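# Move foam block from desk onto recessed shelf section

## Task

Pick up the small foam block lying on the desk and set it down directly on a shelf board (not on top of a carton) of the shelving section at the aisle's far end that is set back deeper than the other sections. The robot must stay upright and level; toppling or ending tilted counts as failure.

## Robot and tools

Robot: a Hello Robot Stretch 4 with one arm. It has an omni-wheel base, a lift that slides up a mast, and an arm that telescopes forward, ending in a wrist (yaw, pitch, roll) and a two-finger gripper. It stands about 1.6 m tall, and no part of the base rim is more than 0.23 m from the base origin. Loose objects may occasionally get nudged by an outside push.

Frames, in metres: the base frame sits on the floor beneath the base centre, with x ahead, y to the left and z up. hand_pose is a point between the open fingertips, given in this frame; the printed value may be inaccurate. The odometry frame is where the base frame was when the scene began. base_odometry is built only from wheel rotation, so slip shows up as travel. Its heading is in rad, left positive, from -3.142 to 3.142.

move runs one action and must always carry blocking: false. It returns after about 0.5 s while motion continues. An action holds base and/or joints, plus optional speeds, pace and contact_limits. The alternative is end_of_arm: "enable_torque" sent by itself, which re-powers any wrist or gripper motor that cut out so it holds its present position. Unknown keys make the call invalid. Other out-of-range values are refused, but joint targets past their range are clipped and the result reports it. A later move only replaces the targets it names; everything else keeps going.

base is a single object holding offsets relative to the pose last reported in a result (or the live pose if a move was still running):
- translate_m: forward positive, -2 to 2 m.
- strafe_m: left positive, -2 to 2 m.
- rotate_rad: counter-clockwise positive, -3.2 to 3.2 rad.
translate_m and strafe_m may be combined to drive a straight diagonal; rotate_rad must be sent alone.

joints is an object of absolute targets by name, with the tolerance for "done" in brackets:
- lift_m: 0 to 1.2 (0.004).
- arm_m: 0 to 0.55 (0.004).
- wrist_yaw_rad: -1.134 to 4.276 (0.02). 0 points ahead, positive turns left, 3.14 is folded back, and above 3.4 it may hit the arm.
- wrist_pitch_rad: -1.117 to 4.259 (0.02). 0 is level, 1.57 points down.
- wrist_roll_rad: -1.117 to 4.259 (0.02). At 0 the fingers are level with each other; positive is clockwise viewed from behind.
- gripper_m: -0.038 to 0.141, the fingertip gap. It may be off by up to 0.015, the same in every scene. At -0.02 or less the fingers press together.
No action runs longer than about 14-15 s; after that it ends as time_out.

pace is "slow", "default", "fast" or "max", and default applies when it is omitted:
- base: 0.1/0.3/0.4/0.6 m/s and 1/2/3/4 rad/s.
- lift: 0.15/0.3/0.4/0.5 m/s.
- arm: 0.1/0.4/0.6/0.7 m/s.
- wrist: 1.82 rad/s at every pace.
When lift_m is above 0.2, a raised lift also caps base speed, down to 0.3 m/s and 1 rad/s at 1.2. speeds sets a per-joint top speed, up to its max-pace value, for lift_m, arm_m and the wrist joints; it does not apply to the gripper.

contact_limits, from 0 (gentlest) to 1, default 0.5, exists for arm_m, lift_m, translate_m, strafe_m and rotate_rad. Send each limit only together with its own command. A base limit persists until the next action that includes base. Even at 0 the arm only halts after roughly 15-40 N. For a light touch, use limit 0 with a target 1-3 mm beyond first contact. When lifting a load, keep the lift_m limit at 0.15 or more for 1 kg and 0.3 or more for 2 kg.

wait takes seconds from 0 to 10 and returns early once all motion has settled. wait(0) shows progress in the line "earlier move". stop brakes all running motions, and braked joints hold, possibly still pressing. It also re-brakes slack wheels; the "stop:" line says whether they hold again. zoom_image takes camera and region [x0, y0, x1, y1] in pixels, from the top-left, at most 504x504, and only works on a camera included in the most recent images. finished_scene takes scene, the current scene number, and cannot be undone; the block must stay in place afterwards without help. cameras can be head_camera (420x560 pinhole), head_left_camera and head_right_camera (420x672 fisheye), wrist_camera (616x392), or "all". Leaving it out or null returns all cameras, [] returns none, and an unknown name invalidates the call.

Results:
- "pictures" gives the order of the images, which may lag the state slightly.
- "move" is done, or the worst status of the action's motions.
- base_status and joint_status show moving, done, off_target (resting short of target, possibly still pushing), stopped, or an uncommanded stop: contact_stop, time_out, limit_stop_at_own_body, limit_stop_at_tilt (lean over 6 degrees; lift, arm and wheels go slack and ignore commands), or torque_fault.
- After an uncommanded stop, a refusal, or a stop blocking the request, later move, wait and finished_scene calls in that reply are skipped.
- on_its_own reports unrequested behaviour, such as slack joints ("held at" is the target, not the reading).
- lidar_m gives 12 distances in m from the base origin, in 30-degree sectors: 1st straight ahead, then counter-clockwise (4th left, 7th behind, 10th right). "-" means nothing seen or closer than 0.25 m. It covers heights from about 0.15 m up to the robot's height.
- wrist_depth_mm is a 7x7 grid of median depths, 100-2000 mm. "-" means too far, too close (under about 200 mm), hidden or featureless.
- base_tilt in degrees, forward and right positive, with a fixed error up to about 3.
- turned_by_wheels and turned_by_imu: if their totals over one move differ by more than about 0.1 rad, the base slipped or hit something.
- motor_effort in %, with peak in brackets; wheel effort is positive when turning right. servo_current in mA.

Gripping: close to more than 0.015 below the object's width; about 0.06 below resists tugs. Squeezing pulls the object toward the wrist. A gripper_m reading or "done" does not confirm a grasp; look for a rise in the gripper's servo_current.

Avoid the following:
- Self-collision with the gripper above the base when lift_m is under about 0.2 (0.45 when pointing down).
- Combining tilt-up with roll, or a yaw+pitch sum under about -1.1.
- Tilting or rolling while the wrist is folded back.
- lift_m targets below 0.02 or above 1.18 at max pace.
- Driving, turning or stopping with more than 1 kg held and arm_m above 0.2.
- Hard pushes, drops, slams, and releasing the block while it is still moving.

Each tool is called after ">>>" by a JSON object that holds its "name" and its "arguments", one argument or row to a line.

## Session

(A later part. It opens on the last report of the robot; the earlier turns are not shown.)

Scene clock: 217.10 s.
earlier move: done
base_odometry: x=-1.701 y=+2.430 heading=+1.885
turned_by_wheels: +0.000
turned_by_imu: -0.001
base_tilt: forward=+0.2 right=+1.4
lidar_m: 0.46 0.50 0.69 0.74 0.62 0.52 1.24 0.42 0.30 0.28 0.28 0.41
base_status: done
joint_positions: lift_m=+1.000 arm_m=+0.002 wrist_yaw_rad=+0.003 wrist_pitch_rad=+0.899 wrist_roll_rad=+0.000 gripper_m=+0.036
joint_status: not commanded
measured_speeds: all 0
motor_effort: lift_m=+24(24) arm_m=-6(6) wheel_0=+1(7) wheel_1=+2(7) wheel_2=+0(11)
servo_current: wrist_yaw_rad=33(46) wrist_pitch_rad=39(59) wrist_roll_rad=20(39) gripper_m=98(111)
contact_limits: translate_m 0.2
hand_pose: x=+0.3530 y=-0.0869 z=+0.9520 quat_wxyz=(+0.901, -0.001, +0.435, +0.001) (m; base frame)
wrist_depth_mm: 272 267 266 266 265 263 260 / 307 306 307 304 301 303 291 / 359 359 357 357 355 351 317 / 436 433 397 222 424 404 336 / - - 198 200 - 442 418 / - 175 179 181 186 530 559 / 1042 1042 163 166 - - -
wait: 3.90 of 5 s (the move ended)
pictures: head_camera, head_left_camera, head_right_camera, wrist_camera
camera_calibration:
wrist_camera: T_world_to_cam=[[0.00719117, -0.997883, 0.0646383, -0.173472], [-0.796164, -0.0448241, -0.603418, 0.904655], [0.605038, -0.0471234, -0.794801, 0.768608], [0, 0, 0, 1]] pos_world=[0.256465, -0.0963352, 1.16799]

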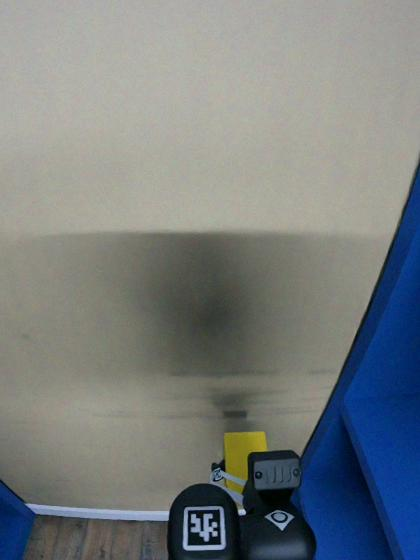

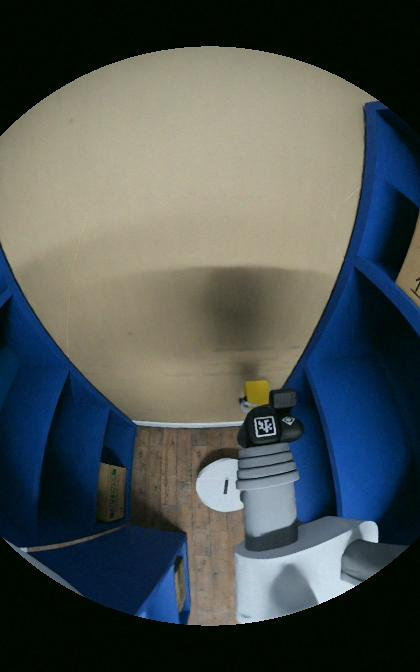

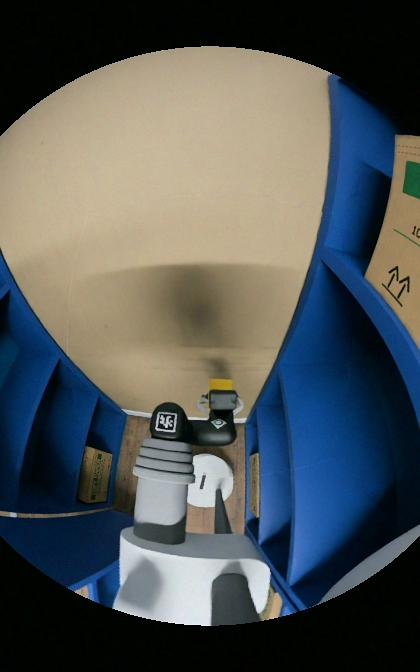

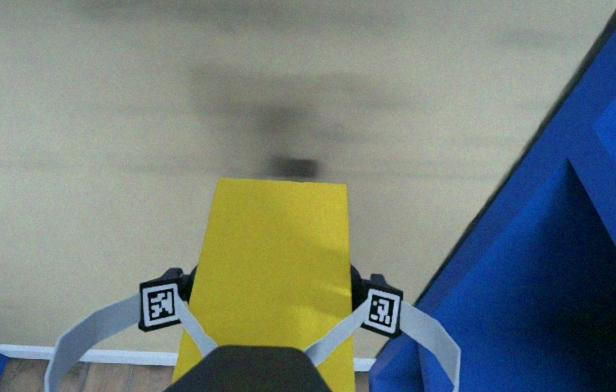

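>>> {"name": "move", "arguments": {
  "base": {"translate_m": -0.14},
  "contact_limits": {"translate_m": 0.2},
  "blocking": false,
  "cameras": []
}}

>>> {"name": "wait", "arguments": {
  "seconds": 3,
  "cameras": []
}}

>>> {"name": "move", "arguments": {
  "base": {"rotate_rad": 1.57},
  "contact_limits": {"rotate_rad": 0.2},
  "blocking": false,
  "cameras": []
}}

>>> {"name": "wait", "arguments": {
  "seconds": 4
}}

Scene clock: 225.10 s.
move: moving
base_odometry: x=-1.691 y=+2.399 heading=+1.885
turned_by_wheels: +0.000
turned_by_imu: -0.001
base_tilt: forward=+0.2 right=+1.3
lidar_m: 0.52 0.54 0.75 0.72 0.56 0.48 1.19 0.41 0.28 0.27 0.29 0.43
base_status: translate_m moving
joint_positions: lift_m=+1.000 arm_m=+0.002 wrist_yaw_rad=+0.003 wrist_pitch_rad=+0.899 wrist_roll_rad=+0.000 gripper_m=+0.036
joint_status: not commanded
measured_speeds: translate_m=-0.124 strafe_m=-0.001 rotate_rad=-0.001 lift_m=+0.000 arm_m=+0.000 wrist_yaw_rad=+0.000 wrist_pitch_rad=+0.000 wrist_roll_rad=+0.000
motor_effort: lift_m=+24(24) arm_m=-6(6) wheel_0=-8(8) wheel_1=-3(7) wheel_2=+9(9)
servo_current: wrist_yaw_rad=46(46) wrist_pitch_rad=52(52) wrist_roll_rad=26(33) gripper_m=98(111)
contact_limits: translate_m 0.2
hand_pose: x=+0.3530 y=-0.0869 z=+0.9520 quat_wxyz=(+0.901, -0.001, +0.435, +0.001) (m; base frame)
wrist_depth_mm: 294 296 294 291 293 290 296 / 338 340 336 336 334 334 310 / 397 399 394 394 389 379 319 / 466 455 439 222 452 430 377 / - - 198 200 - 496 473 / - 175 179 181 186 597 603 / 1042 1078 163 166 - - -
pictures: none
No camera images: "cameras" was empty.

Scene clock: 226.37 s.
earlier move: done
base_odometry: x=-1.658 y=+2.297 heading=+1.885
turned_by_wheels: +0.000
turned_by_imu: +0.000
base_tilt: forward=+0.3 right=+1.5
lidar_m: 0.59 0.65 0.76 0.73 0.40 0.39 1.21 0.40 0.29 0.27 0.29 0.41
base_status: done
joint_positions: lift_m=+1.000 arm_m=+0.002 wrist_yaw_rad=+0.003 wrist_pitch_rad=+0.899 wrist_roll_rad=+0.000 gripper_m=+0.036
joint_status: not commanded
measured_speeds: all 0
motor_effort: lift_m=+24(24) arm_m=-6(6) wheel_0=-2(8) wheel_1=-1(7) wheel_2=+0(10)
servo_current: wrist_yaw_rad=33(52) wrist_pitch_rad=59(59) wrist_roll_rad=33(33) gripper_m=104(111)
contact_limits: translate_m 0.2
hand_pose: x=+0.3530 y=-0.0869 z=+0.9520 quat_wxyz=(+0.901, -0.001, +0.435, +0.001) (m; base frame)
wrist_depth_mm: 418 410 413 413 410 402 347 / 459 459 455 459 459 427 312 / - - - - - 492 449 / - - 221 220 627 574 574 / - - 198 200 707 691 691 / 1118 175 179 181 185 - - / 1078 1060 163 166 - - -
wait: 1.27 of 3 s (the move ended)
pictures: none
No camera images: "cameras" was empty.

Scene clock: 226.87 s.
move: moving
base_odometry: x=-1.658 y=+2.297 heading=+2.094
turned_by_wheels: +0.209
turned_by_imu: +0.206
base_tilt: forward=+0.4 right=+1.4
lidar_m: 0.60 0.70 0.71 0.66 0.41 0.53 0.71 0.35 0.27 0.28 0.32 0.56
base_status: rotate_rad moving
joint_positions: lift_m=+1.000 arm_m=+0.002 wrist_yaw_rad=+0.003 wrist_pitch_rad=+0.899 wrist_roll_rad=+0.000 gripper_m=+0.036
joint_status: not commanded
measured_speeds: translate_m=-0.001 strafe_m=+0.000 rotate_rad=+0.790 lift_m=+0.000 arm_m=+0.000 wrist_yaw_rad=+0.000 wrist_pitch_rad=+0.000 wrist_roll_rad=+0.000
motor_effort: lift_m=+24(24) arm_m=-6(6) wheel_0=-7(7) wheel_1=-4(7) wheel_2=-7(8)
servo_current: wrist_yaw_rad=26(39) wrist_pitch_rad=39(59) wrist_roll_rad=26(33) gripper_m=111(111)
contact_limits: rotate_rad 0.2
hand_pose: x=+0.3530 y=-0.0869 z=+0.9520 quat_wxyz=(+0.901, -0.001, +0.435, +0.001) (m; base frame)
wrist_depth_mm: 459 445 427 402 387 368 357 / - - 462 455 439 415 402 / - - - - - 462 436 / - - 220 219 - - 473 / 1098 - 198 200 - 603 559 / 1160 182 179 181 186 676 647 / 1042 1098 163 166 - - -
pictures: none
No camera images: "cameras" was empty.

Scene clock: 228.63 s.
earlier move: done
base_odometry: x=-1.658 y=+2.297 heading=-2.829
turned_by_wheels: +1.360
turned_by_imu: +1.343
base_tilt: forward=+0.5 right=+1.3
lidar_m: 0.72 0.38 0.39 1.09 0.44 0.33 0.29 0.33 0.41 0.61 0.64 0.76
base_status: done
joint_positions: lift_m=+1.000 arm_m=+0.002 wrist_yaw_rad=+0.003 wrist_pitch_rad=+0.899 wrist_roll_rad=+0.000 gripper_m=+0.036
joint_status: not commanded
measured_speeds: all 0
motor_effort: lift_m=+23(24) arm_m=-6(6) wheel_0=-3(8) wheel_1=-1(7) wheel_2=-2(8)
servo_current: wrist_yaw_rad=39(46) wrist_pitch_rad=39(59) wrist_roll_rad=26(33) gripper_m=104(111)
contact_limits: rotate_rad 0.2
hand_pose: x=+0.3530 y=-0.0869 z=+0.9521 quat_wxyz=(+0.901, -0.001, +0.435, +0.001) (m; base frame)
wrist_depth_mm: 517 - - - - 991 - / - - - - - - - / - - - - - 904 - / - - 225 219 - 842 - / - - 202 200 - 1060 - / - 175 180 181 185 - - / - - 163 166 1118 1078 -
wait: 1.77 of 4 s (the move ended)
pictures: head_camera, head_left_camera, head_right_camera, wrist_camera
camera_calibration:
wrist_camera: T_world_to_cam=[[0.00705516, -0.997883, 0.0646534, -0.173461], [-0.796206, -0.0447221, -0.603371, 0.904681], [0.604985, -0.0472205, -0.794835, 0.768731], [0, 0, 0, 1]] pos_world=[0.256465, -0.096335, 1.16809]

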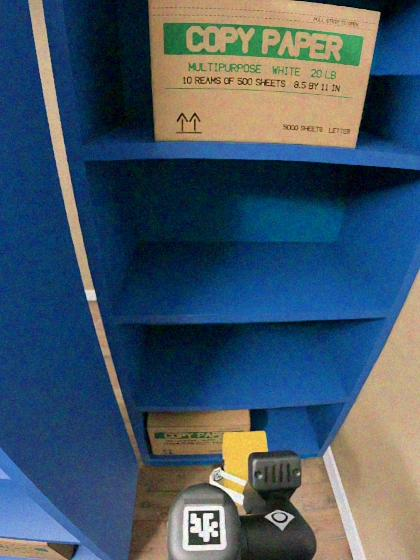

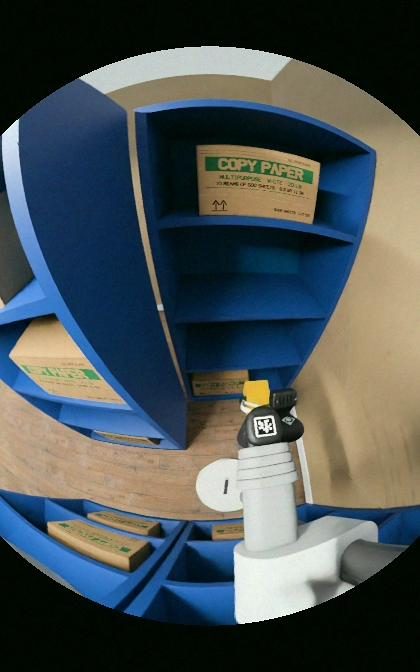

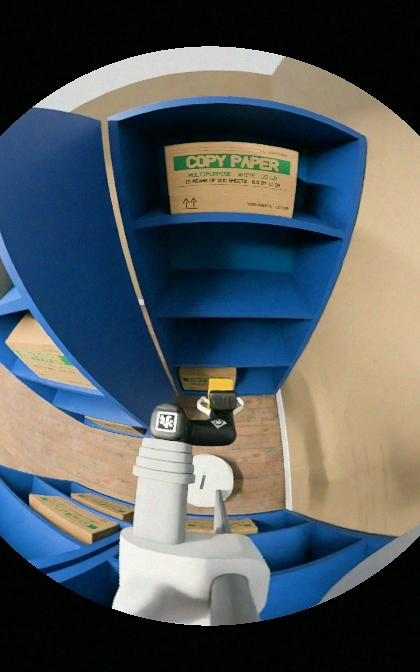

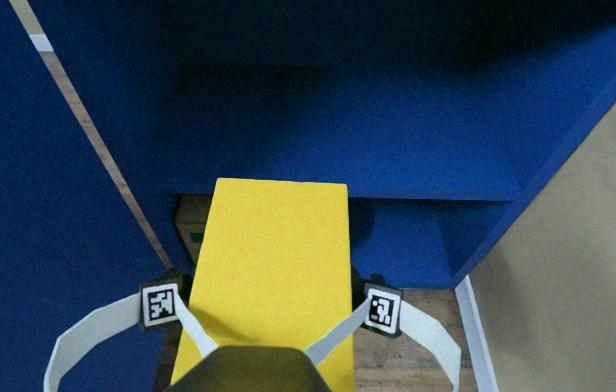

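>>> {"name": "move", "arguments": {
  "joints": {"lift_m": 1.14},
  "base": {"translate_m": 0.18},
  "contact_limits": {"translate_m": 0.2},
  "blocking": false,
  "cameras": []
}}

>>> {"name": "wait", "arguments": {
  "seconds": 4
}}

Scene clock: 247.00 s.
move: moving
base_odometry: x=-1.689 y=+2.287 heading=-2.828
turned_by_wheels: +0.000
turned_by_imu: -0.001
base_tilt: forward=+0.4 right=+1.5
lidar_m: 0.69 0.42 0.37 1.01 0.48 0.33 0.32 0.35 0.47 0.61 0.65 0.72
base_status: translate_m moving
joint_positions: lift_m=+1.039 arm_m=+0.002 wrist_yaw_rad=+0.003 wrist_pitch_rad=+0.899 wrist_roll_rad=+0.000 gripper_m=+0.036
joint_status: lift_m moving
measured_speeds: translate_m=+0.123 strafe_m=-0.003 rotate_rad=+0.003 lift_m=+0.149 arm_m=+0.000 wrist_yaw_rad=+0.000 wrist_pitch_rad=+0.000 wrist_roll_rad=+0.000
motor_effort: lift_m=+25(27) arm_m=-6(6) wheel_0=+6(6) wheel_1=+6(6) wheel_2=-9(9)
servo_current: wrist_yaw_rad=39(46) wrist_pitch_rad=33(46) wrist_roll_rad=33(33) gripper_m=98(111)
contact_limits: translate_m 0.2
hand_pose: x=+0.3530 y=-0.0869 z=+0.9912 quat_wxyz=(+0.901, -0.001, +0.435, +0.001) (m; base frame)
wrist_depth_mm: 504 - - - - - - / - - - - - - - / - - - - - 946 - / - - 222 219 - 866 - / - - 202 200 - 1025 - / - 175 179 182 185 - - / - - 163 166 1138 1042 -
pictures: none
No camera images: "cameras" was empty.

Scene clock: 248.47 s.
earlier move: done
base_odometry: x=-1.829 y=+2.241 heading=-2.828
turned_by_wheels: +0.000
turned_by_imu: -0.001
base_tilt: forward=+0.2 right=+1.4
lidar_m: 0.54 0.41 0.30 0.43 0.73 0.50 0.46 0.49 0.64 0.61 0.63 0.58
base_status: done
joint_positions: lift_m=+1.140 arm_m=+0.002 wrist_yaw_rad=+0.003 wrist_pitch_rad=+0.899 wrist_roll_rad=+0.000 gripper_m=+0.036
joint_status: all done
measured_speeds: all 0
motor_effort: lift_m=+24(27) arm_m=-6(6) wheel_0=+2(7) wheel_1=+1(8) wheel_2=-1(10)
servo_current: wrist_yaw_rad=26(46) wrist_pitch_rad=39(52) wrist_roll_rad=26(33) gripper_m=111(111)
contact_limits: translate_m 0.2
hand_pose: x=+0.3530 y=-0.0869 z=+1.0920 quat_wxyz=(+0.901, -0.001, +0.435, +0.001) (m; base frame)
wrist_depth_mm: 473 - - - - - - / 459 - - - - - - / 455 462 455 459 462 462 - / 517 - 220 219 - 1008 - / - - 198 200 - 891 - / - 175 179 181 185 - - / - - 163 166 1229 - -
wait: 1.47 of 4 s (the move ended)
pictures: head_camera, head_left_camera, head_right_camera, wrist_camera
camera_calibration:
wrist_camera: T_world_to_cam=[[0.00705516, -0.997883, 0.0646534, -0.182506], [-0.796206, -0.0447221, -0.603371, 0.989093], [0.604985, -0.0472205, -0.794835, 0.879929], [0, 0, 0, 1]] pos_world=[0.256465, -0.096335, 1.30799]

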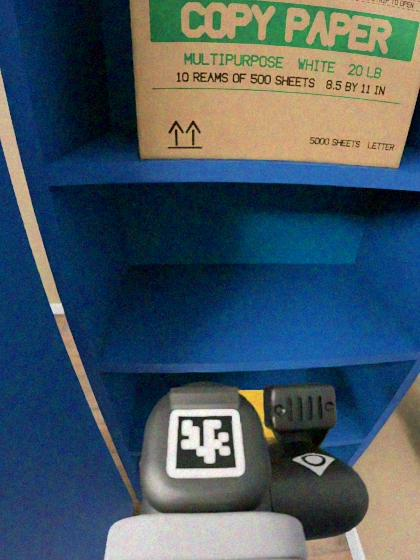

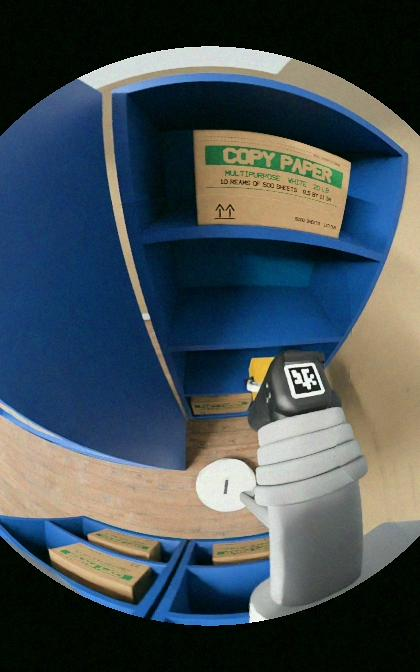

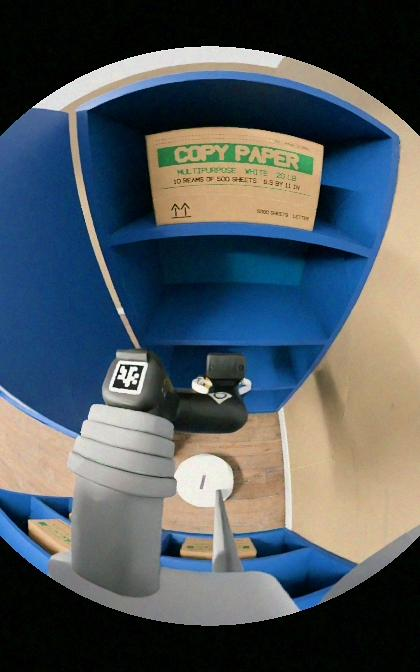

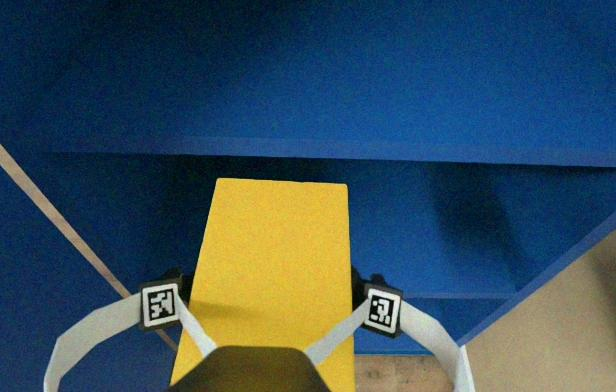

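>>> {"name": "move", "arguments": {
  "joints": {"lift_m": 1.115, "arm_m": 0.32},
  "contact_limits": {"arm_m": 0.2},
  "blocking": false,
  "cameras": []
}}

>>> {"name": "wait", "arguments": {
  "seconds": 4
}}

Scene clock: 256.43 s.
move: moving
base_odometry: x=-1.829 y=+2.241 heading=-2.828
turned_by_wheels: +0.000
turned_by_imu: -0.001
base_tilt: forward=+0.4 right=+1.4
lidar_m: 0.52 0.40 0.30 0.45 0.69 0.49 0.48 0.51 0.66 0.60 0.65 0.54
base_status: not commanded
joint_positions: lift_m=+1.116 arm_m=+0.054 wrist_yaw_rad=+0.003 wrist_pitch_rad=+0.899 wrist_roll_rad=+0.000 gripper_m=+0.036
joint_status: lift_m moving; arm_m moving
measured_speeds: translate_m=+0.000 strafe_m=+0.000 rotate_rad=+0.000 lift_m=-0.025 arm_m=+0.198 wrist_yaw_rad=+0.000 wrist_pitch_rad=+0.000 wrist_roll_rad=+0.000
motor_effort: lift_m=+13(20) arm_m=+7(9) wheel_0=+2(2) wheel_1=+1(1) wheel_2=-1(1)
servo_current: wrist_yaw_rad=39(46) wrist_pitch_rad=39(52) wrist_roll_rad=33(33) gripper_m=104(111)
contact_limits: arm_m 0.2; translate_m 0.2
hand_pose: x=+0.4050 y=-0.0869 z=+1.0685 quat_wxyz=(+0.901, -0.001, +0.435, +0.001) (m; base frame)
wrist_depth_mm: 466 - - - - - - / 445 452 459 449 - - - / 410 415 418 418 421 424 430 / 492 - 221 219 - 946 - / - - 197 200 - - - / - 175 179 181 186 820 - / - - 163 166 1205 - -
pictures: none
No camera images: "cameras" was empty.

Scene clock: 258.00 s.
earlier move: done
base_odometry: x=-1.829 y=+2.241 heading=-2.828
turned_by_wheels: +0.000
turned_by_imu: +0.000
base_tilt: forward=+0.3 right=+1.4
lidar_m: 0.55 0.41 0.28 0.43 0.69 0.51 0.48 0.50 0.64 0.61 0.63 0.58
base_status: not commanded
joint_positions: lift_m=+1.115 arm_m=+0.320 wrist_yaw_rad=+0.003 wrist_pitch_rad=+0.899 wrist_roll_rad=+0.000 gripper_m=+0.036
joint_status: all done
measured_speeds: all 0
motor_effort: lift_m=+14(20) arm_m=+7(10) wheel_0=+2(2) wheel_1=+1(1) wheel_2=-1(1)
servo_current: wrist_yaw_rad=26(46) wrist_pitch_rad=46(52) wrist_roll_rad=26(33) gripper_m=111(111)
contact_limits: arm_m 0.2; translate_m 0.2
hand_pose: x=+0.6703 y=-0.0869 z=+1.0678 quat_wxyz=(+0.901, -0.001, +0.435, +0.001) (m; base frame)
wrist_depth_mm: 466 477 480 480 477 473 484 / 442 445 452 455 452 517 - / 397 399 407 410 415 424 424 / 351 355 349 223 368 373 377 / 315 319 202 200 329 332 334 / 285 182 180 181 187 301 301 / 260 264 163 166 272 268 278
wait: 1.57 of 4 s (the move ended)
pictures: head_camera, head_left_camera, head_right_camera, wrist_camera
camera_calibration:
wrist_camera: T_world_to_cam=[[0.00705516, -0.997883, 0.0646534, -0.18318], [-0.796206, -0.0447221, -0.603371, 1.22713], [0.604985, -0.0472205, -0.794835, 0.668732], [0, 0, 0, 1]] pos_world=[0.573765, -0.096335, 1.28379]

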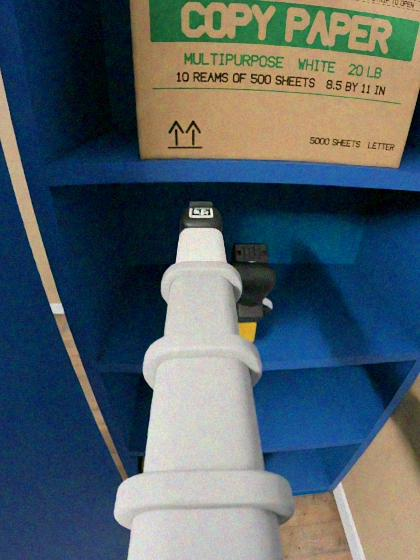

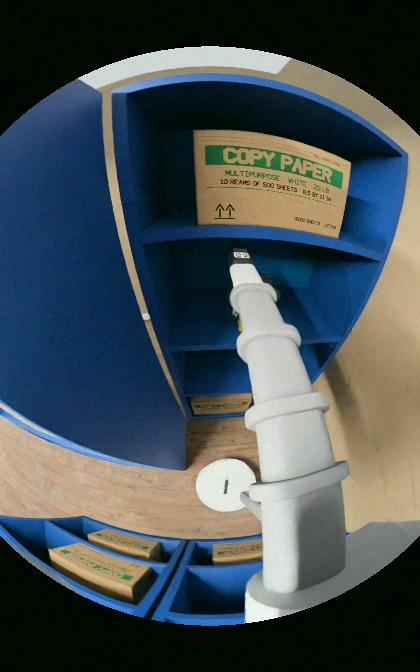

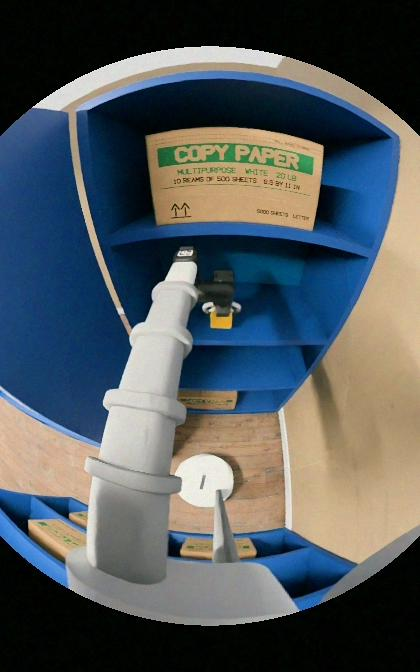

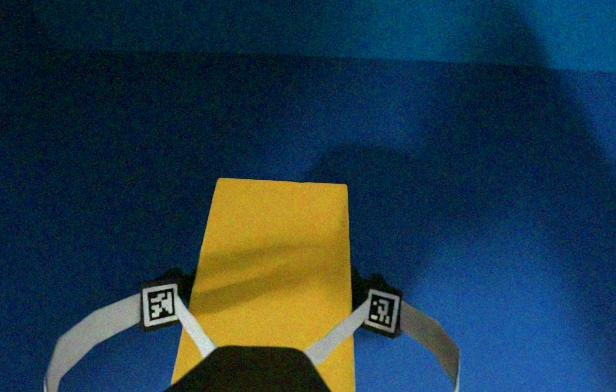

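>>> {"name": "move", "arguments": {
  "joints": {"lift_m": 1.06, "arm_m": 0.35},
  "contact_limits": {"lift_m": 0.1},
  "pace": "slow",
  "blocking": false,
  "cameras": []
}}

>>> {"name": "wait", "arguments": {
  "seconds": 3,
  "cameras": ["wrist_camera", "head_right_camera"]
}}

>>> {"name": "zoom_image", "arguments": {
  "camera": "head_right_camera",
  "region": [150, 230, 290, 350]
}}

Scene clock: 268.73 s.
move: moving
base_odometry: x=-1.829 y=+2.241 heading=-2.828
turned_by_wheels: +0.000
turned_by_imu: -0.001
base_tilt: forward=+0.4 right=+1.5
lidar_m: 0.54 0.37 0.29 0.47 0.72 0.47 0.47 0.50 0.63 0.60 0.65 0.57
base_status: not commanded
joint_positions: lift_m=+1.089 arm_m=+0.333 wrist_yaw_rad=+0.003 wrist_pitch_rad=+0.899 wrist_roll_rad=+0.000 gripper_m=+0.036
joint_status: lift_m moving; arm_m moving
measured_speeds: translate_m=+0.000 strafe_m=+0.000 rotate_rad=+0.000 lift_m=-0.099 arm_m=+0.050 wrist_yaw_rad=+0.000 wrist_pitch_rad=+0.000 wrist_roll_rad=+0.000
motor_effort: lift_m=+13(14) arm_m=+6(9) wheel_0=+2(2) wheel_1=+1(1) wheel_2=-1(1)
servo_current: wrist_yaw_rad=52(52) wrist_pitch_rad=46(52) wrist_roll_rad=33(33) gripper_m=111(111)
contact_limits: lift_m 0.1; translate_m 0.2
hand_pose: x=+0.6834 y=-0.0869 z=+1.0417 quat_wxyz=(+0.901, -0.001, +0.435, +0.001) (m; base frame)
wrist_depth_mm: 455 459 466 466 449 462 469 / 415 424 427 430 436 439 439 / 364 366 370 377 382 387 389 / 322 325 320 222 336 343 343 / 289 293 202 200 301 304 307 / 262 182 180 182 189 274 277 / 237 240 163 166 248 247 256
pictures: none
No camera images: "cameras" was empty.

Scene clock: 269.60 s.
earlier move: done
base_odometry: x=-1.829 y=+2.241 heading=-2.828
turned_by_wheels: +0.000
turned_by_imu: +0.000
base_tilt: forward=+0.3 right=+1.4
lidar_m: 0.52 0.40 0.28 0.43 0.72 0.51 0.47 0.49 0.66 0.62 0.65 0.57
base_status: not commanded
joint_positions: lift_m=+1.061 arm_m=+0.350 wrist_yaw_rad=+0.003 wrist_pitch_rad=+0.899 wrist_roll_rad=+0.000 gripper_m=+0.036
joint_status: all done
measured_speeds: all 0
motor_effort: lift_m=+11(15) arm_m=+7(9) wheel_0=+2(2) wheel_1=+1(1) wheel_2=-1(1)
servo_current: wrist_yaw_rad=39(52) wrist_pitch_rad=39(52) wrist_roll_rad=26(33) gripper_m=98(111)
contact_limits: lift_m 0.1; translate_m 0.2
hand_pose: x=+0.7003 y=-0.0869 z=+1.0130 quat_wxyz=(+0.901, -0.001, +0.435, +0.001) (m; base frame)
wrist_depth_mm: 430 433 433 436 442 449 445 / 379 384 387 394 402 407 415 / 329 332 338 342 345 349 355 / 291 294 282 222 304 309 312 / 260 263 198 200 272 273 278 / 235 183 179 181 188 248 248 / 213 217 162 167 223 220 229
wait: 0.87 of 3 s (the move ended)
pictures: head_right_camera, wrist_camera
camera_calibration:
wrist_camera: T_world_to_cam=[[0.00705516, -0.997883, 0.0646534, -0.179848], [-0.796206, -0.0447221, -0.603371, 1.21787], [0.604985, -0.0472205, -0.794835, 0.607086], [0, 0, 0, 1]] pos_world=[0.603665, -0.096335, 1.22899]

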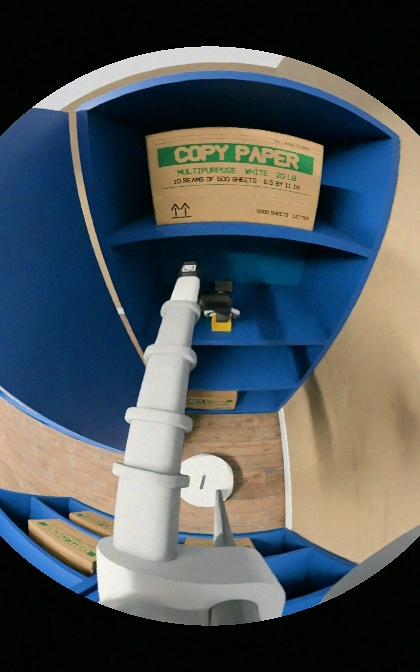

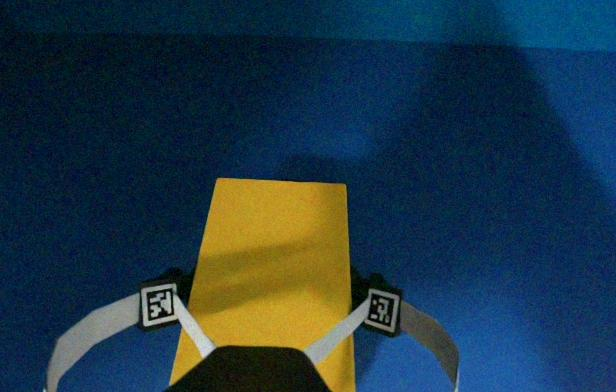

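Scaled by 3.600 from the camera's 420x672 image, which has a finer 600x960 frame.

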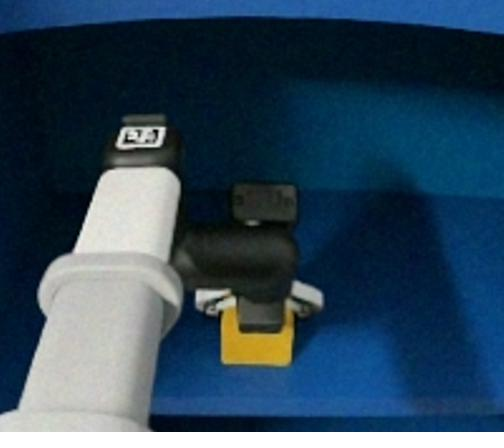

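>>> {"name": "move", "arguments": {
  "joints": {"lift_m": 1.055},
  "contact_limits": {"lift_m": 0.1},
  "pace": "slow",
  "blocking": false,
  "cameras": []
}}

>>> {"name": "wait", "arguments": {
  "seconds": 1.5,
  "cameras": ["wrist_camera", "head_right_camera"]
}}

>>> {"name": "zoom_image", "arguments": {
  "camera": "head_right_camera",
  "region": [190, 280, 260, 350]
}}

Scene clock: 277.80 s.
move: moving
base_odometry: x=-1.829 y=+2.241 heading=-2.828
turned_by_wheels: +0.000
turned_by_imu: -0.001
base_tilt: forward=+0.3 right=+1.3
lidar_m: 0.53 0.44 0.30 0.46 0.72 0.48 0.46 0.48 0.65 0.60 0.64 0.56
base_status: not commanded
joint_positions: lift_m=+1.056 arm_m=+0.350 wrist_yaw_rad=+0.002 wrist_pitch_rad=+0.899 wrist_roll_rad=+0.000 gripper_m=+0.036
joint_status: lift_m moving
measured_speeds: all 0
motor_effort: lift_m=+5(13) arm_m=+7(7) wheel_0=+2(2) wheel_1=+1(1) wheel_2=-1(1)
servo_current: wrist_yaw_rad=26(46) wrist_pitch_rad=46(65) wrist_roll_rad=33(33) gripper_m=85(98)
contact_limits: lift_m 0.1; translate_m 0.2
hand_pose: x=+0.7002 y=-0.0870 z=+1.0084 quat_wxyz=(+0.901, -0.001, +0.435, +0.001) (m; base frame)
wrist_depth_mm: 433 427 430 442 442 442 445 / 382 384 389 397 402 413 418 / 330 332 338 342 347 353 355 / 291 294 282 221 304 309 312 / 258 263 200 199 272 273 277 / 233 184 178 180 187 247 248 / 211 216 160 167 222 220 229
pictures: none
No camera images: "cameras" was empty.

Scene clock: 277.90 s.
earlier move: done
base_odometry: x=-1.829 y=+2.241 heading=-2.828
turned_by_wheels: +0.000
turned_by_imu: +0.000
base_tilt: forward=+0.3 right=+1.3
lidar_m: 0.54 0.42 0.29 0.46 0.71 0.51 0.44 0.49 0.65 0.62 0.64 0.57
base_status: not commanded
joint_positions: lift_m=+1.056 arm_m=+0.350 wrist_yaw_rad=+0.002 wrist_pitch_rad=+0.899 wrist_roll_rad=+0.000 gripper_m=+0.036
joint_status: all done
measured_speeds: all 0
motor_effort: lift_m=+7(13) arm_m=+7(7) wheel_0=+2(2) wheel_1=+1(1) wheel_2=-1(1)
servo_current: wrist_yaw_rad=33(46) wrist_pitch_rad=52(65) wrist_roll_rad=26(33) gripper_m=91(98)
contact_limits: lift_m 0.1; translate_m 0.2
hand_pose: x=+0.7002 y=-0.0870 z=+1.0084 quat_wxyz=(+0.901, -0.001, +0.435, +0.001) (m; base frame)
wrist_depth_mm: 433 427 436 439 445 445 442 / 382 384 389 397 404 413 418 / 330 332 338 343 347 351 355 / 291 293 282 221 304 309 314 / 259 262 200 199 272 273 277 / 233 184 178 179 188 246 248 / 212 216 160 167 221 220 229
wait: 0.10 of 1.5 s (the move ended)
pictures: head_right_camera, wrist_camera
camera_calibration:
wrist_camera: T_world_to_cam=[[0.00655612, -0.997887, 0.0646483, -0.179343], [-0.796221, -0.0443213, -0.603381, 1.21515], [0.604971, -0.0475185, -0.794829, 0.603396], [0, 0, 0, 1]] pos_world=[0.603665, -0.0964341, 1.22439]

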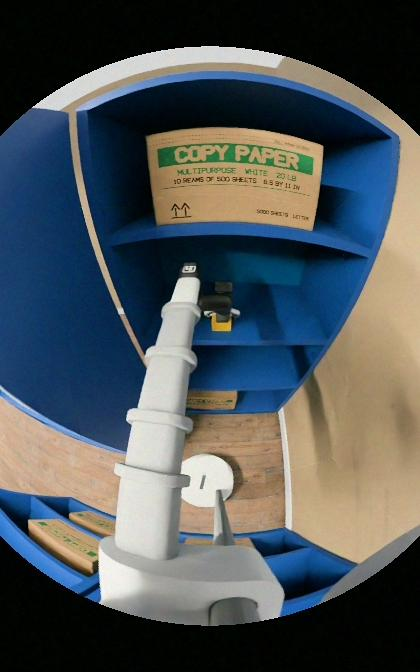

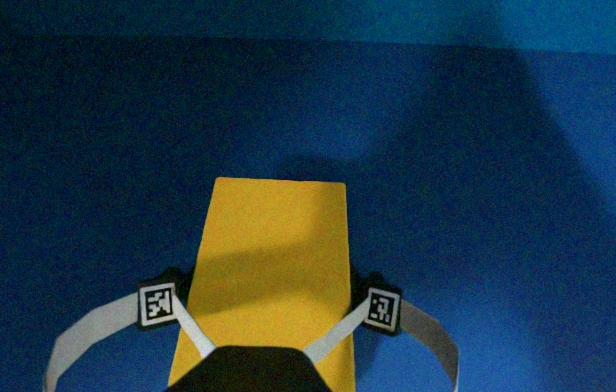

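Scaled by 7.200 from the camera's 420x672 image, which has a finer 600x960 frame.

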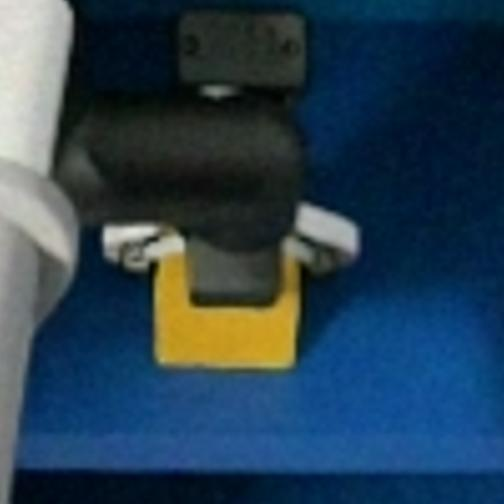

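>>> {"name": "move", "arguments": {
  "joints": {"gripper_m": 0.13},
  "blocking": false,
  "cameras": []
}}

>>> {"name": "wait", "arguments": {
  "seconds": 3,
  "cameras": ["wrist_camera"]
}}

>>> {"name": "move", "arguments": {
  "joints": {"lift_m": 1.14},
  "pace": "slow",
  "blocking": false,
  "cameras": []
}}

>>> {"name": "wait", "arguments": {
  "seconds": 2,
  "cameras": ["wrist_camera", "head_camera"]
}}

Scene clock: 285.17 s.
move: moving
base_odometry: x=-1.829 y=+2.241 heading=-2.828
turned_by_wheels: +0.000
turned_by_imu: -0.001
base_tilt: forward=+0.3 right=+1.4
lidar_m: 0.54 0.42 0.31 0.45 0.72 0.50 0.47 0.50 0.66 0.61 0.66 0.57
base_status: not commanded
joint_positions: lift_m=+1.056 arm_m=+0.350 wrist_yaw_rad=+0.002 wrist_pitch_rad=+0.899 wrist_roll_rad=+0.000 gripper_m=+0.056
joint_status: gripper_m moving
measured_speeds: all 0
motor_effort: lift_m=+7(8) arm_m=+7(7) wheel_0=+2(2) wheel_1=+1(1) wheel_2=-1(1)
servo_current: wrist_yaw_rad=33(39) wrist_pitch_rad=46(52) wrist_roll_rad=33(33) gripper_m=59(111)
contact_limits: lift_m 0.1; translate_m 0.2
hand_pose: x=+0.7003 y=-0.0870 z=+1.0084 quat_wxyz=(+0.901, +0.000, +0.435, +0.001) (m; base frame)
wrist_depth_mm: 430 430 430 439 442 442 445 / 382 384 392 397 404 410 421 / 329 334 336 342 349 353 357 / 291 293 289 223 304 309 312 / 259 263 197 199 271 274 276 / 234 189 180 180 190 247 248 / 213 214 163 166 218 224 229
pictures: none
No camera images: "cameras" was empty.

Scene clock: 286.53 s.
earlier move: done
base_odometry: x=-1.829 y=+2.241 heading=-2.828
turned_by_wheels: +0.000
turned_by_imu: +0.000
base_tilt: forward=+0.2 right=+1.4
lidar_m: 0.54 0.41 0.29 0.47 0.69 0.49 0.47 0.49 0.64 0.61 0.65 0.59
base_status: not commanded
joint_positions: lift_m=+1.056 arm_m=+0.350 wrist_yaw_rad=+0.002 wrist_pitch_rad=+0.899 wrist_roll_rad=+0.000 gripper_m=+0.130
joint_status: all done
measured_speeds: all 0
motor_effort: lift_m=+10(10) arm_m=+7(7) wheel_0=+2(2) wheel_1=+1(1) wheel_2=-1(1)
servo_current: wrist_yaw_rad=33(46) wrist_pitch_rad=33(59) wrist_roll_rad=20(33) gripper_m=46(130)
contact_limits: lift_m 0.1; translate_m 0.2
hand_pose: x=+0.7003 y=-0.0870 z=+1.0082 quat_wxyz=(+0.901, +0.000, +0.435, +0.001) (m; base frame)
wrist_depth_mm: 433 427 433 433 442 445 442 / 382 384 387 392 402 410 413 / 327 332 334 338 343 347 353 / 290 291 281 220 301 304 307 / 257 263 198 196 270 271 274 / 233 192 176 178 202 245 246 / 215 214 162 165 220 222 227
wait: 1.37 of 3 s (the move ended)
pictures: wrist_camera
camera_calibration:
wrist_camera: T_world_to_cam=[[0.00638973, -0.997886, 0.0646721, -0.179258], [-0.795971, -0.0442232, -0.603717, 1.2153], [0.605301, -0.0476195, -0.794571, 0.602713], [0, 0, 0, 1]] pos_world=[0.603665, -0.0964338, 1.22419]

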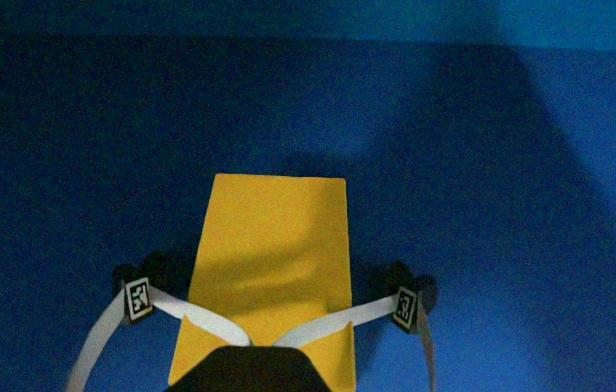

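Scene clock: 287.03 s.
move: moving
base_odometry: x=-1.829 y=+2.241 heading=-2.828
turned_by_wheels: +0.000
turned_by_imu: +0.000
base_tilt: forward=+0.4 right=+1.4
lidar_m: 0.54 0.42 0.30 0.46 0.70 0.51 0.46 0.51 0.64 0.61 0.65 0.57
base_status: not commanded
joint_positions: lift_m=+1.081 arm_m=+0.350 wrist_yaw_rad=+0.002 wrist_pitch_rad=+0.899 wrist_roll_rad=+0.000 gripper_m=+0.130
joint_status: lift_m moving
measured_speeds: translate_m=+0.000 strafe_m=+0.000 rotate_rad=+0.000 lift_m=+0.099 arm_m=+0.000 wrist_yaw_rad=+0.000 wrist_pitch_rad=+0.000 wrist_roll_rad=+0.000
motor_effort: lift_m=+25(25) arm_m=+6(7) wheel_0=+2(2) wheel_1=+1(1) wheel_2=-1(1)
servo_current: wrist_yaw_rad=26(46) wrist_pitch_rad=39(46) wrist_roll_rad=26(33) gripper_m=46(46)
contact_limits: translate_m 0.2
hand_pose: x=+0.7004 y=-0.0870 z=+1.0332 quat_wxyz=(+0.901, +0.000, +0.435, +0.001) (m; base frame)
wrist_depth_mm: 433 439 442 452 449 449 449 / 394 397 404 407 415 421 430 / 343 347 351 355 359 364 368 / 304 309 304 237 319 322 325 / 272 276 216 213 285 287 289 / 247 205 192 193 202 259 260 / 227 224 177 180 235 236 241
pictures: none
No camera images: "cameras" was empty.

Scene clock: 288.13 s.
earlier move: done
base_odometry: x=-1.829 y=+2.241 heading=-2.828
turned_by_wheels: +0.000
turned_by_imu: +0.000
base_tilt: forward=+0.2 right=+1.4
lidar_m: 0.53 0.41 0.29 0.45 0.71 0.50 0.47 0.47 0.65 0.62 0.64 0.58
base_status: not commanded
joint_positions: lift_m=+1.140 arm_m=+0.350 wrist_yaw_rad=+0.002 wrist_pitch_rad=+0.899 wrist_roll_rad=+0.000 gripper_m=+0.130
joint_status: all done
measured_speeds: all 0
motor_effort: lift_m=+24(26) arm_m=+6(7) wheel_0=+2(2) wheel_1=+1(1) wheel_2=-1(1)
servo_current: wrist_yaw_rad=33(46) wrist_pitch_rad=33(52) wrist_roll_rad=26(33) gripper_m=46(59)
contact_limits: translate_m 0.2
hand_pose: x=+0.7004 y=-0.0870 z=+1.0920 quat_wxyz=(+0.901, +0.000, +0.435, +0.001) (m; base frame)
wrist_depth_mm: 439 445 445 449 452 449 459 / 477 492 496 500 500 500 500 / 430 436 442 442 439 442 449 / 382 384 389 392 397 402 404 / 342 349 342 289 357 359 362 / 312 205 255 262 216 325 327 / 285 286 289 134 294 296 303
wait: 1.10 of 2 s (the move ended)
pictures: head_camera, wrist_camera
camera_calibration:
wrist_camera: T_world_to_cam=[[0.00638973, -0.997886, 0.0646721, -0.184678], [-0.795971, -0.0442232, -0.603717, 1.26589], [0.605301, -0.0476195, -0.794571, 0.669298], [0, 0, 0, 1]] pos_world=[0.603665, -0.0964338, 1.30799]

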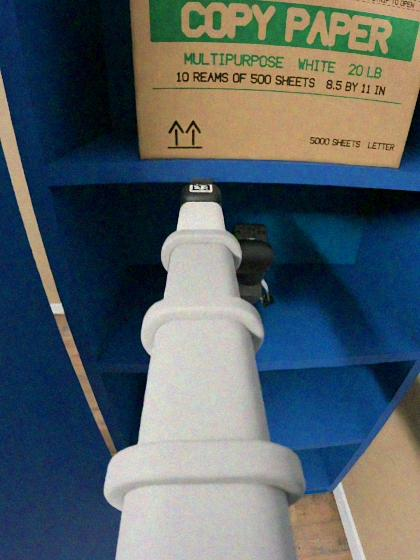

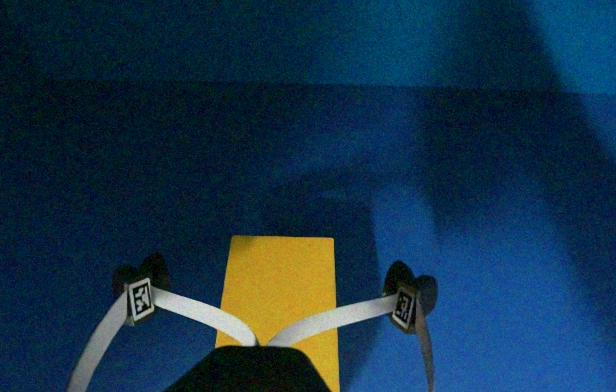

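Released. Retract to clear it.

>>> {"name": "move", "arguments": {
  "joints": {"arm_m": 0.05},
  "blocking": false,
  "cameras": []
}}

>>> {"name": "wait", "arguments": {
  "seconds": 3,
  "cameras": ["head_right_camera", "wrist_camera"]
}}

Scene clock: 300.23 s.
move: moving
base_odometry: x=-1.829 y=+2.241 heading=-2.828
turned_by_wheels: +0.000
turned_by_imu: -0.001
base_tilt: forward=+0.4 right=+1.3
lidar_m: 0.54 0.39 0.29 0.45 0.72 0.50 0.46 0.48 0.62 0.60 0.62 0.57
base_status: not commanded
joint_positions: lift_m=+1.140 arm_m=+0.298 wrist_yaw_rad=+0.002 wrist_pitch_rad=+0.899 wrist_roll_rad=+0.000 gripper_m=+0.130
joint_status: arm_m moving
measured_speeds: translate_m=+0.000 strafe_m=+0.000 rotate_rad=+0.000 lift_m=+0.000 arm_m=-0.198 wrist_yaw_rad=+0.000 wrist_pitch_rad=+0.000 wrist_roll_rad=+0.000
motor_effort: lift_m=+24(25) arm_m=-7(8) wheel_0=+2(2) wheel_1=+1(1) wheel_2=-1(1)
servo_current: wrist_yaw_rad=33(46) wrist_pitch_rad=39(59) wrist_roll_rad=26(33) gripper_m=33(46)
contact_limits: translate_m 0.2
hand_pose: x=+0.6483 y=-0.0870 z=+1.0920 quat_wxyz=(+0.901, +0.000, +0.435, +0.001) (m; base frame)
wrist_depth_mm: 477 492 492 492 488 488 496 / 459 - - - - 530 539 / 430 439 439 445 442 445 449 / 382 384 389 387 397 402 407 / 342 345 343 289 357 362 364 / 310 301 260 262 216 324 327 / 285 286 289 134 296 296 301
pictures: none
No camera images: "cameras" was empty.

Scene clock: 301.73 s.
earlier move: done
base_odometry: x=-1.829 y=+2.241 heading=-2.828
turned_by_wheels: +0.000
turned_by_imu: +0.000
base_tilt: forward=+0.4 right=+1.4
lidar_m: 0.54 0.40 0.28 0.46 0.68 0.50 0.46 0.50 0.64 0.62 0.64 0.57
base_status: not commanded
joint_positions: lift_m=+1.140 arm_m=+0.050 wrist_yaw_rad=+0.002 wrist_pitch_rad=+0.899 wrist_roll_rad=+0.000 gripper_m=+0.130
joint_status: all done
measured_speeds: all 0
motor_effort: lift_m=+24(25) arm_m=-6(10) wheel_0=+2(2) wheel_1=+1(1) wheel_2=-1(1)
servo_current: wrist_yaw_rad=39(52) wrist_pitch_rad=39(59) wrist_roll_rad=33(33) gripper_m=39(52)
contact_limits: translate_m 0.2
hand_pose: x=+0.4008 y=-0.0870 z=+1.0920 quat_wxyz=(+0.901, +0.000, +0.435, +0.001) (m; base frame)
wrist_depth_mm: 488 - - 466 - - - / 469 - - 418 - - - / 433 439 442 436 442 449 452 / 477 - 424 445 445 449 452 / - - - - - 904 - / - 192 182 788 195 842 - / - - 1042 - - - -
wait: 1.50 of 3 s (the move ended)
pictures: head_right_camera, wrist_camera
camera_calibration:
wrist_camera: T_world_to_cam=[[0.00639476, -0.997886, 0.0646674, -0.182759], [-0.796056, -0.0442177, -0.603606, 1.02738], [0.605189, -0.047619, -0.794656, 0.850731], [0, 0, 0, 1]] pos_world=[0.304165, -0.0964338, 1.30799]

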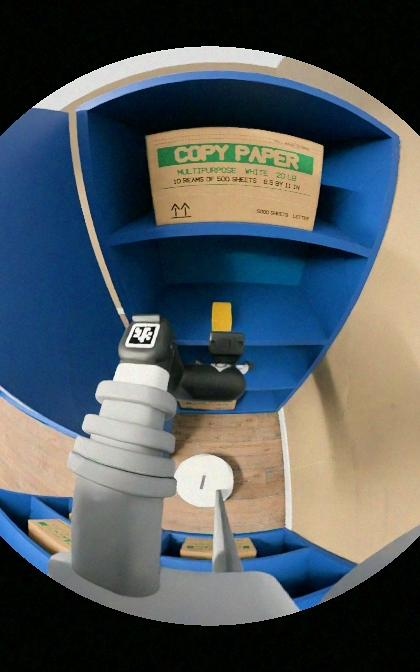

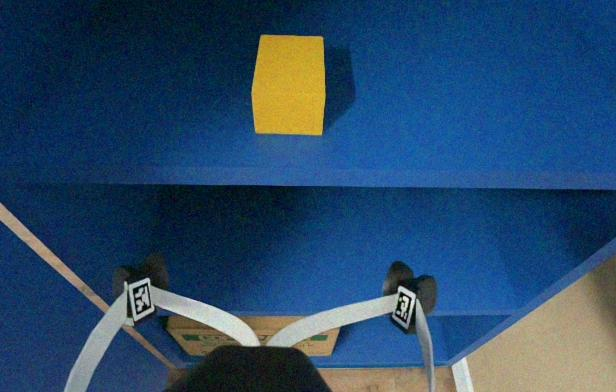

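Block is on the shelf.

>>> {"name": "finished_scene", "arguments": {
  "scene": 1
}}

The scene is finished: the task was done.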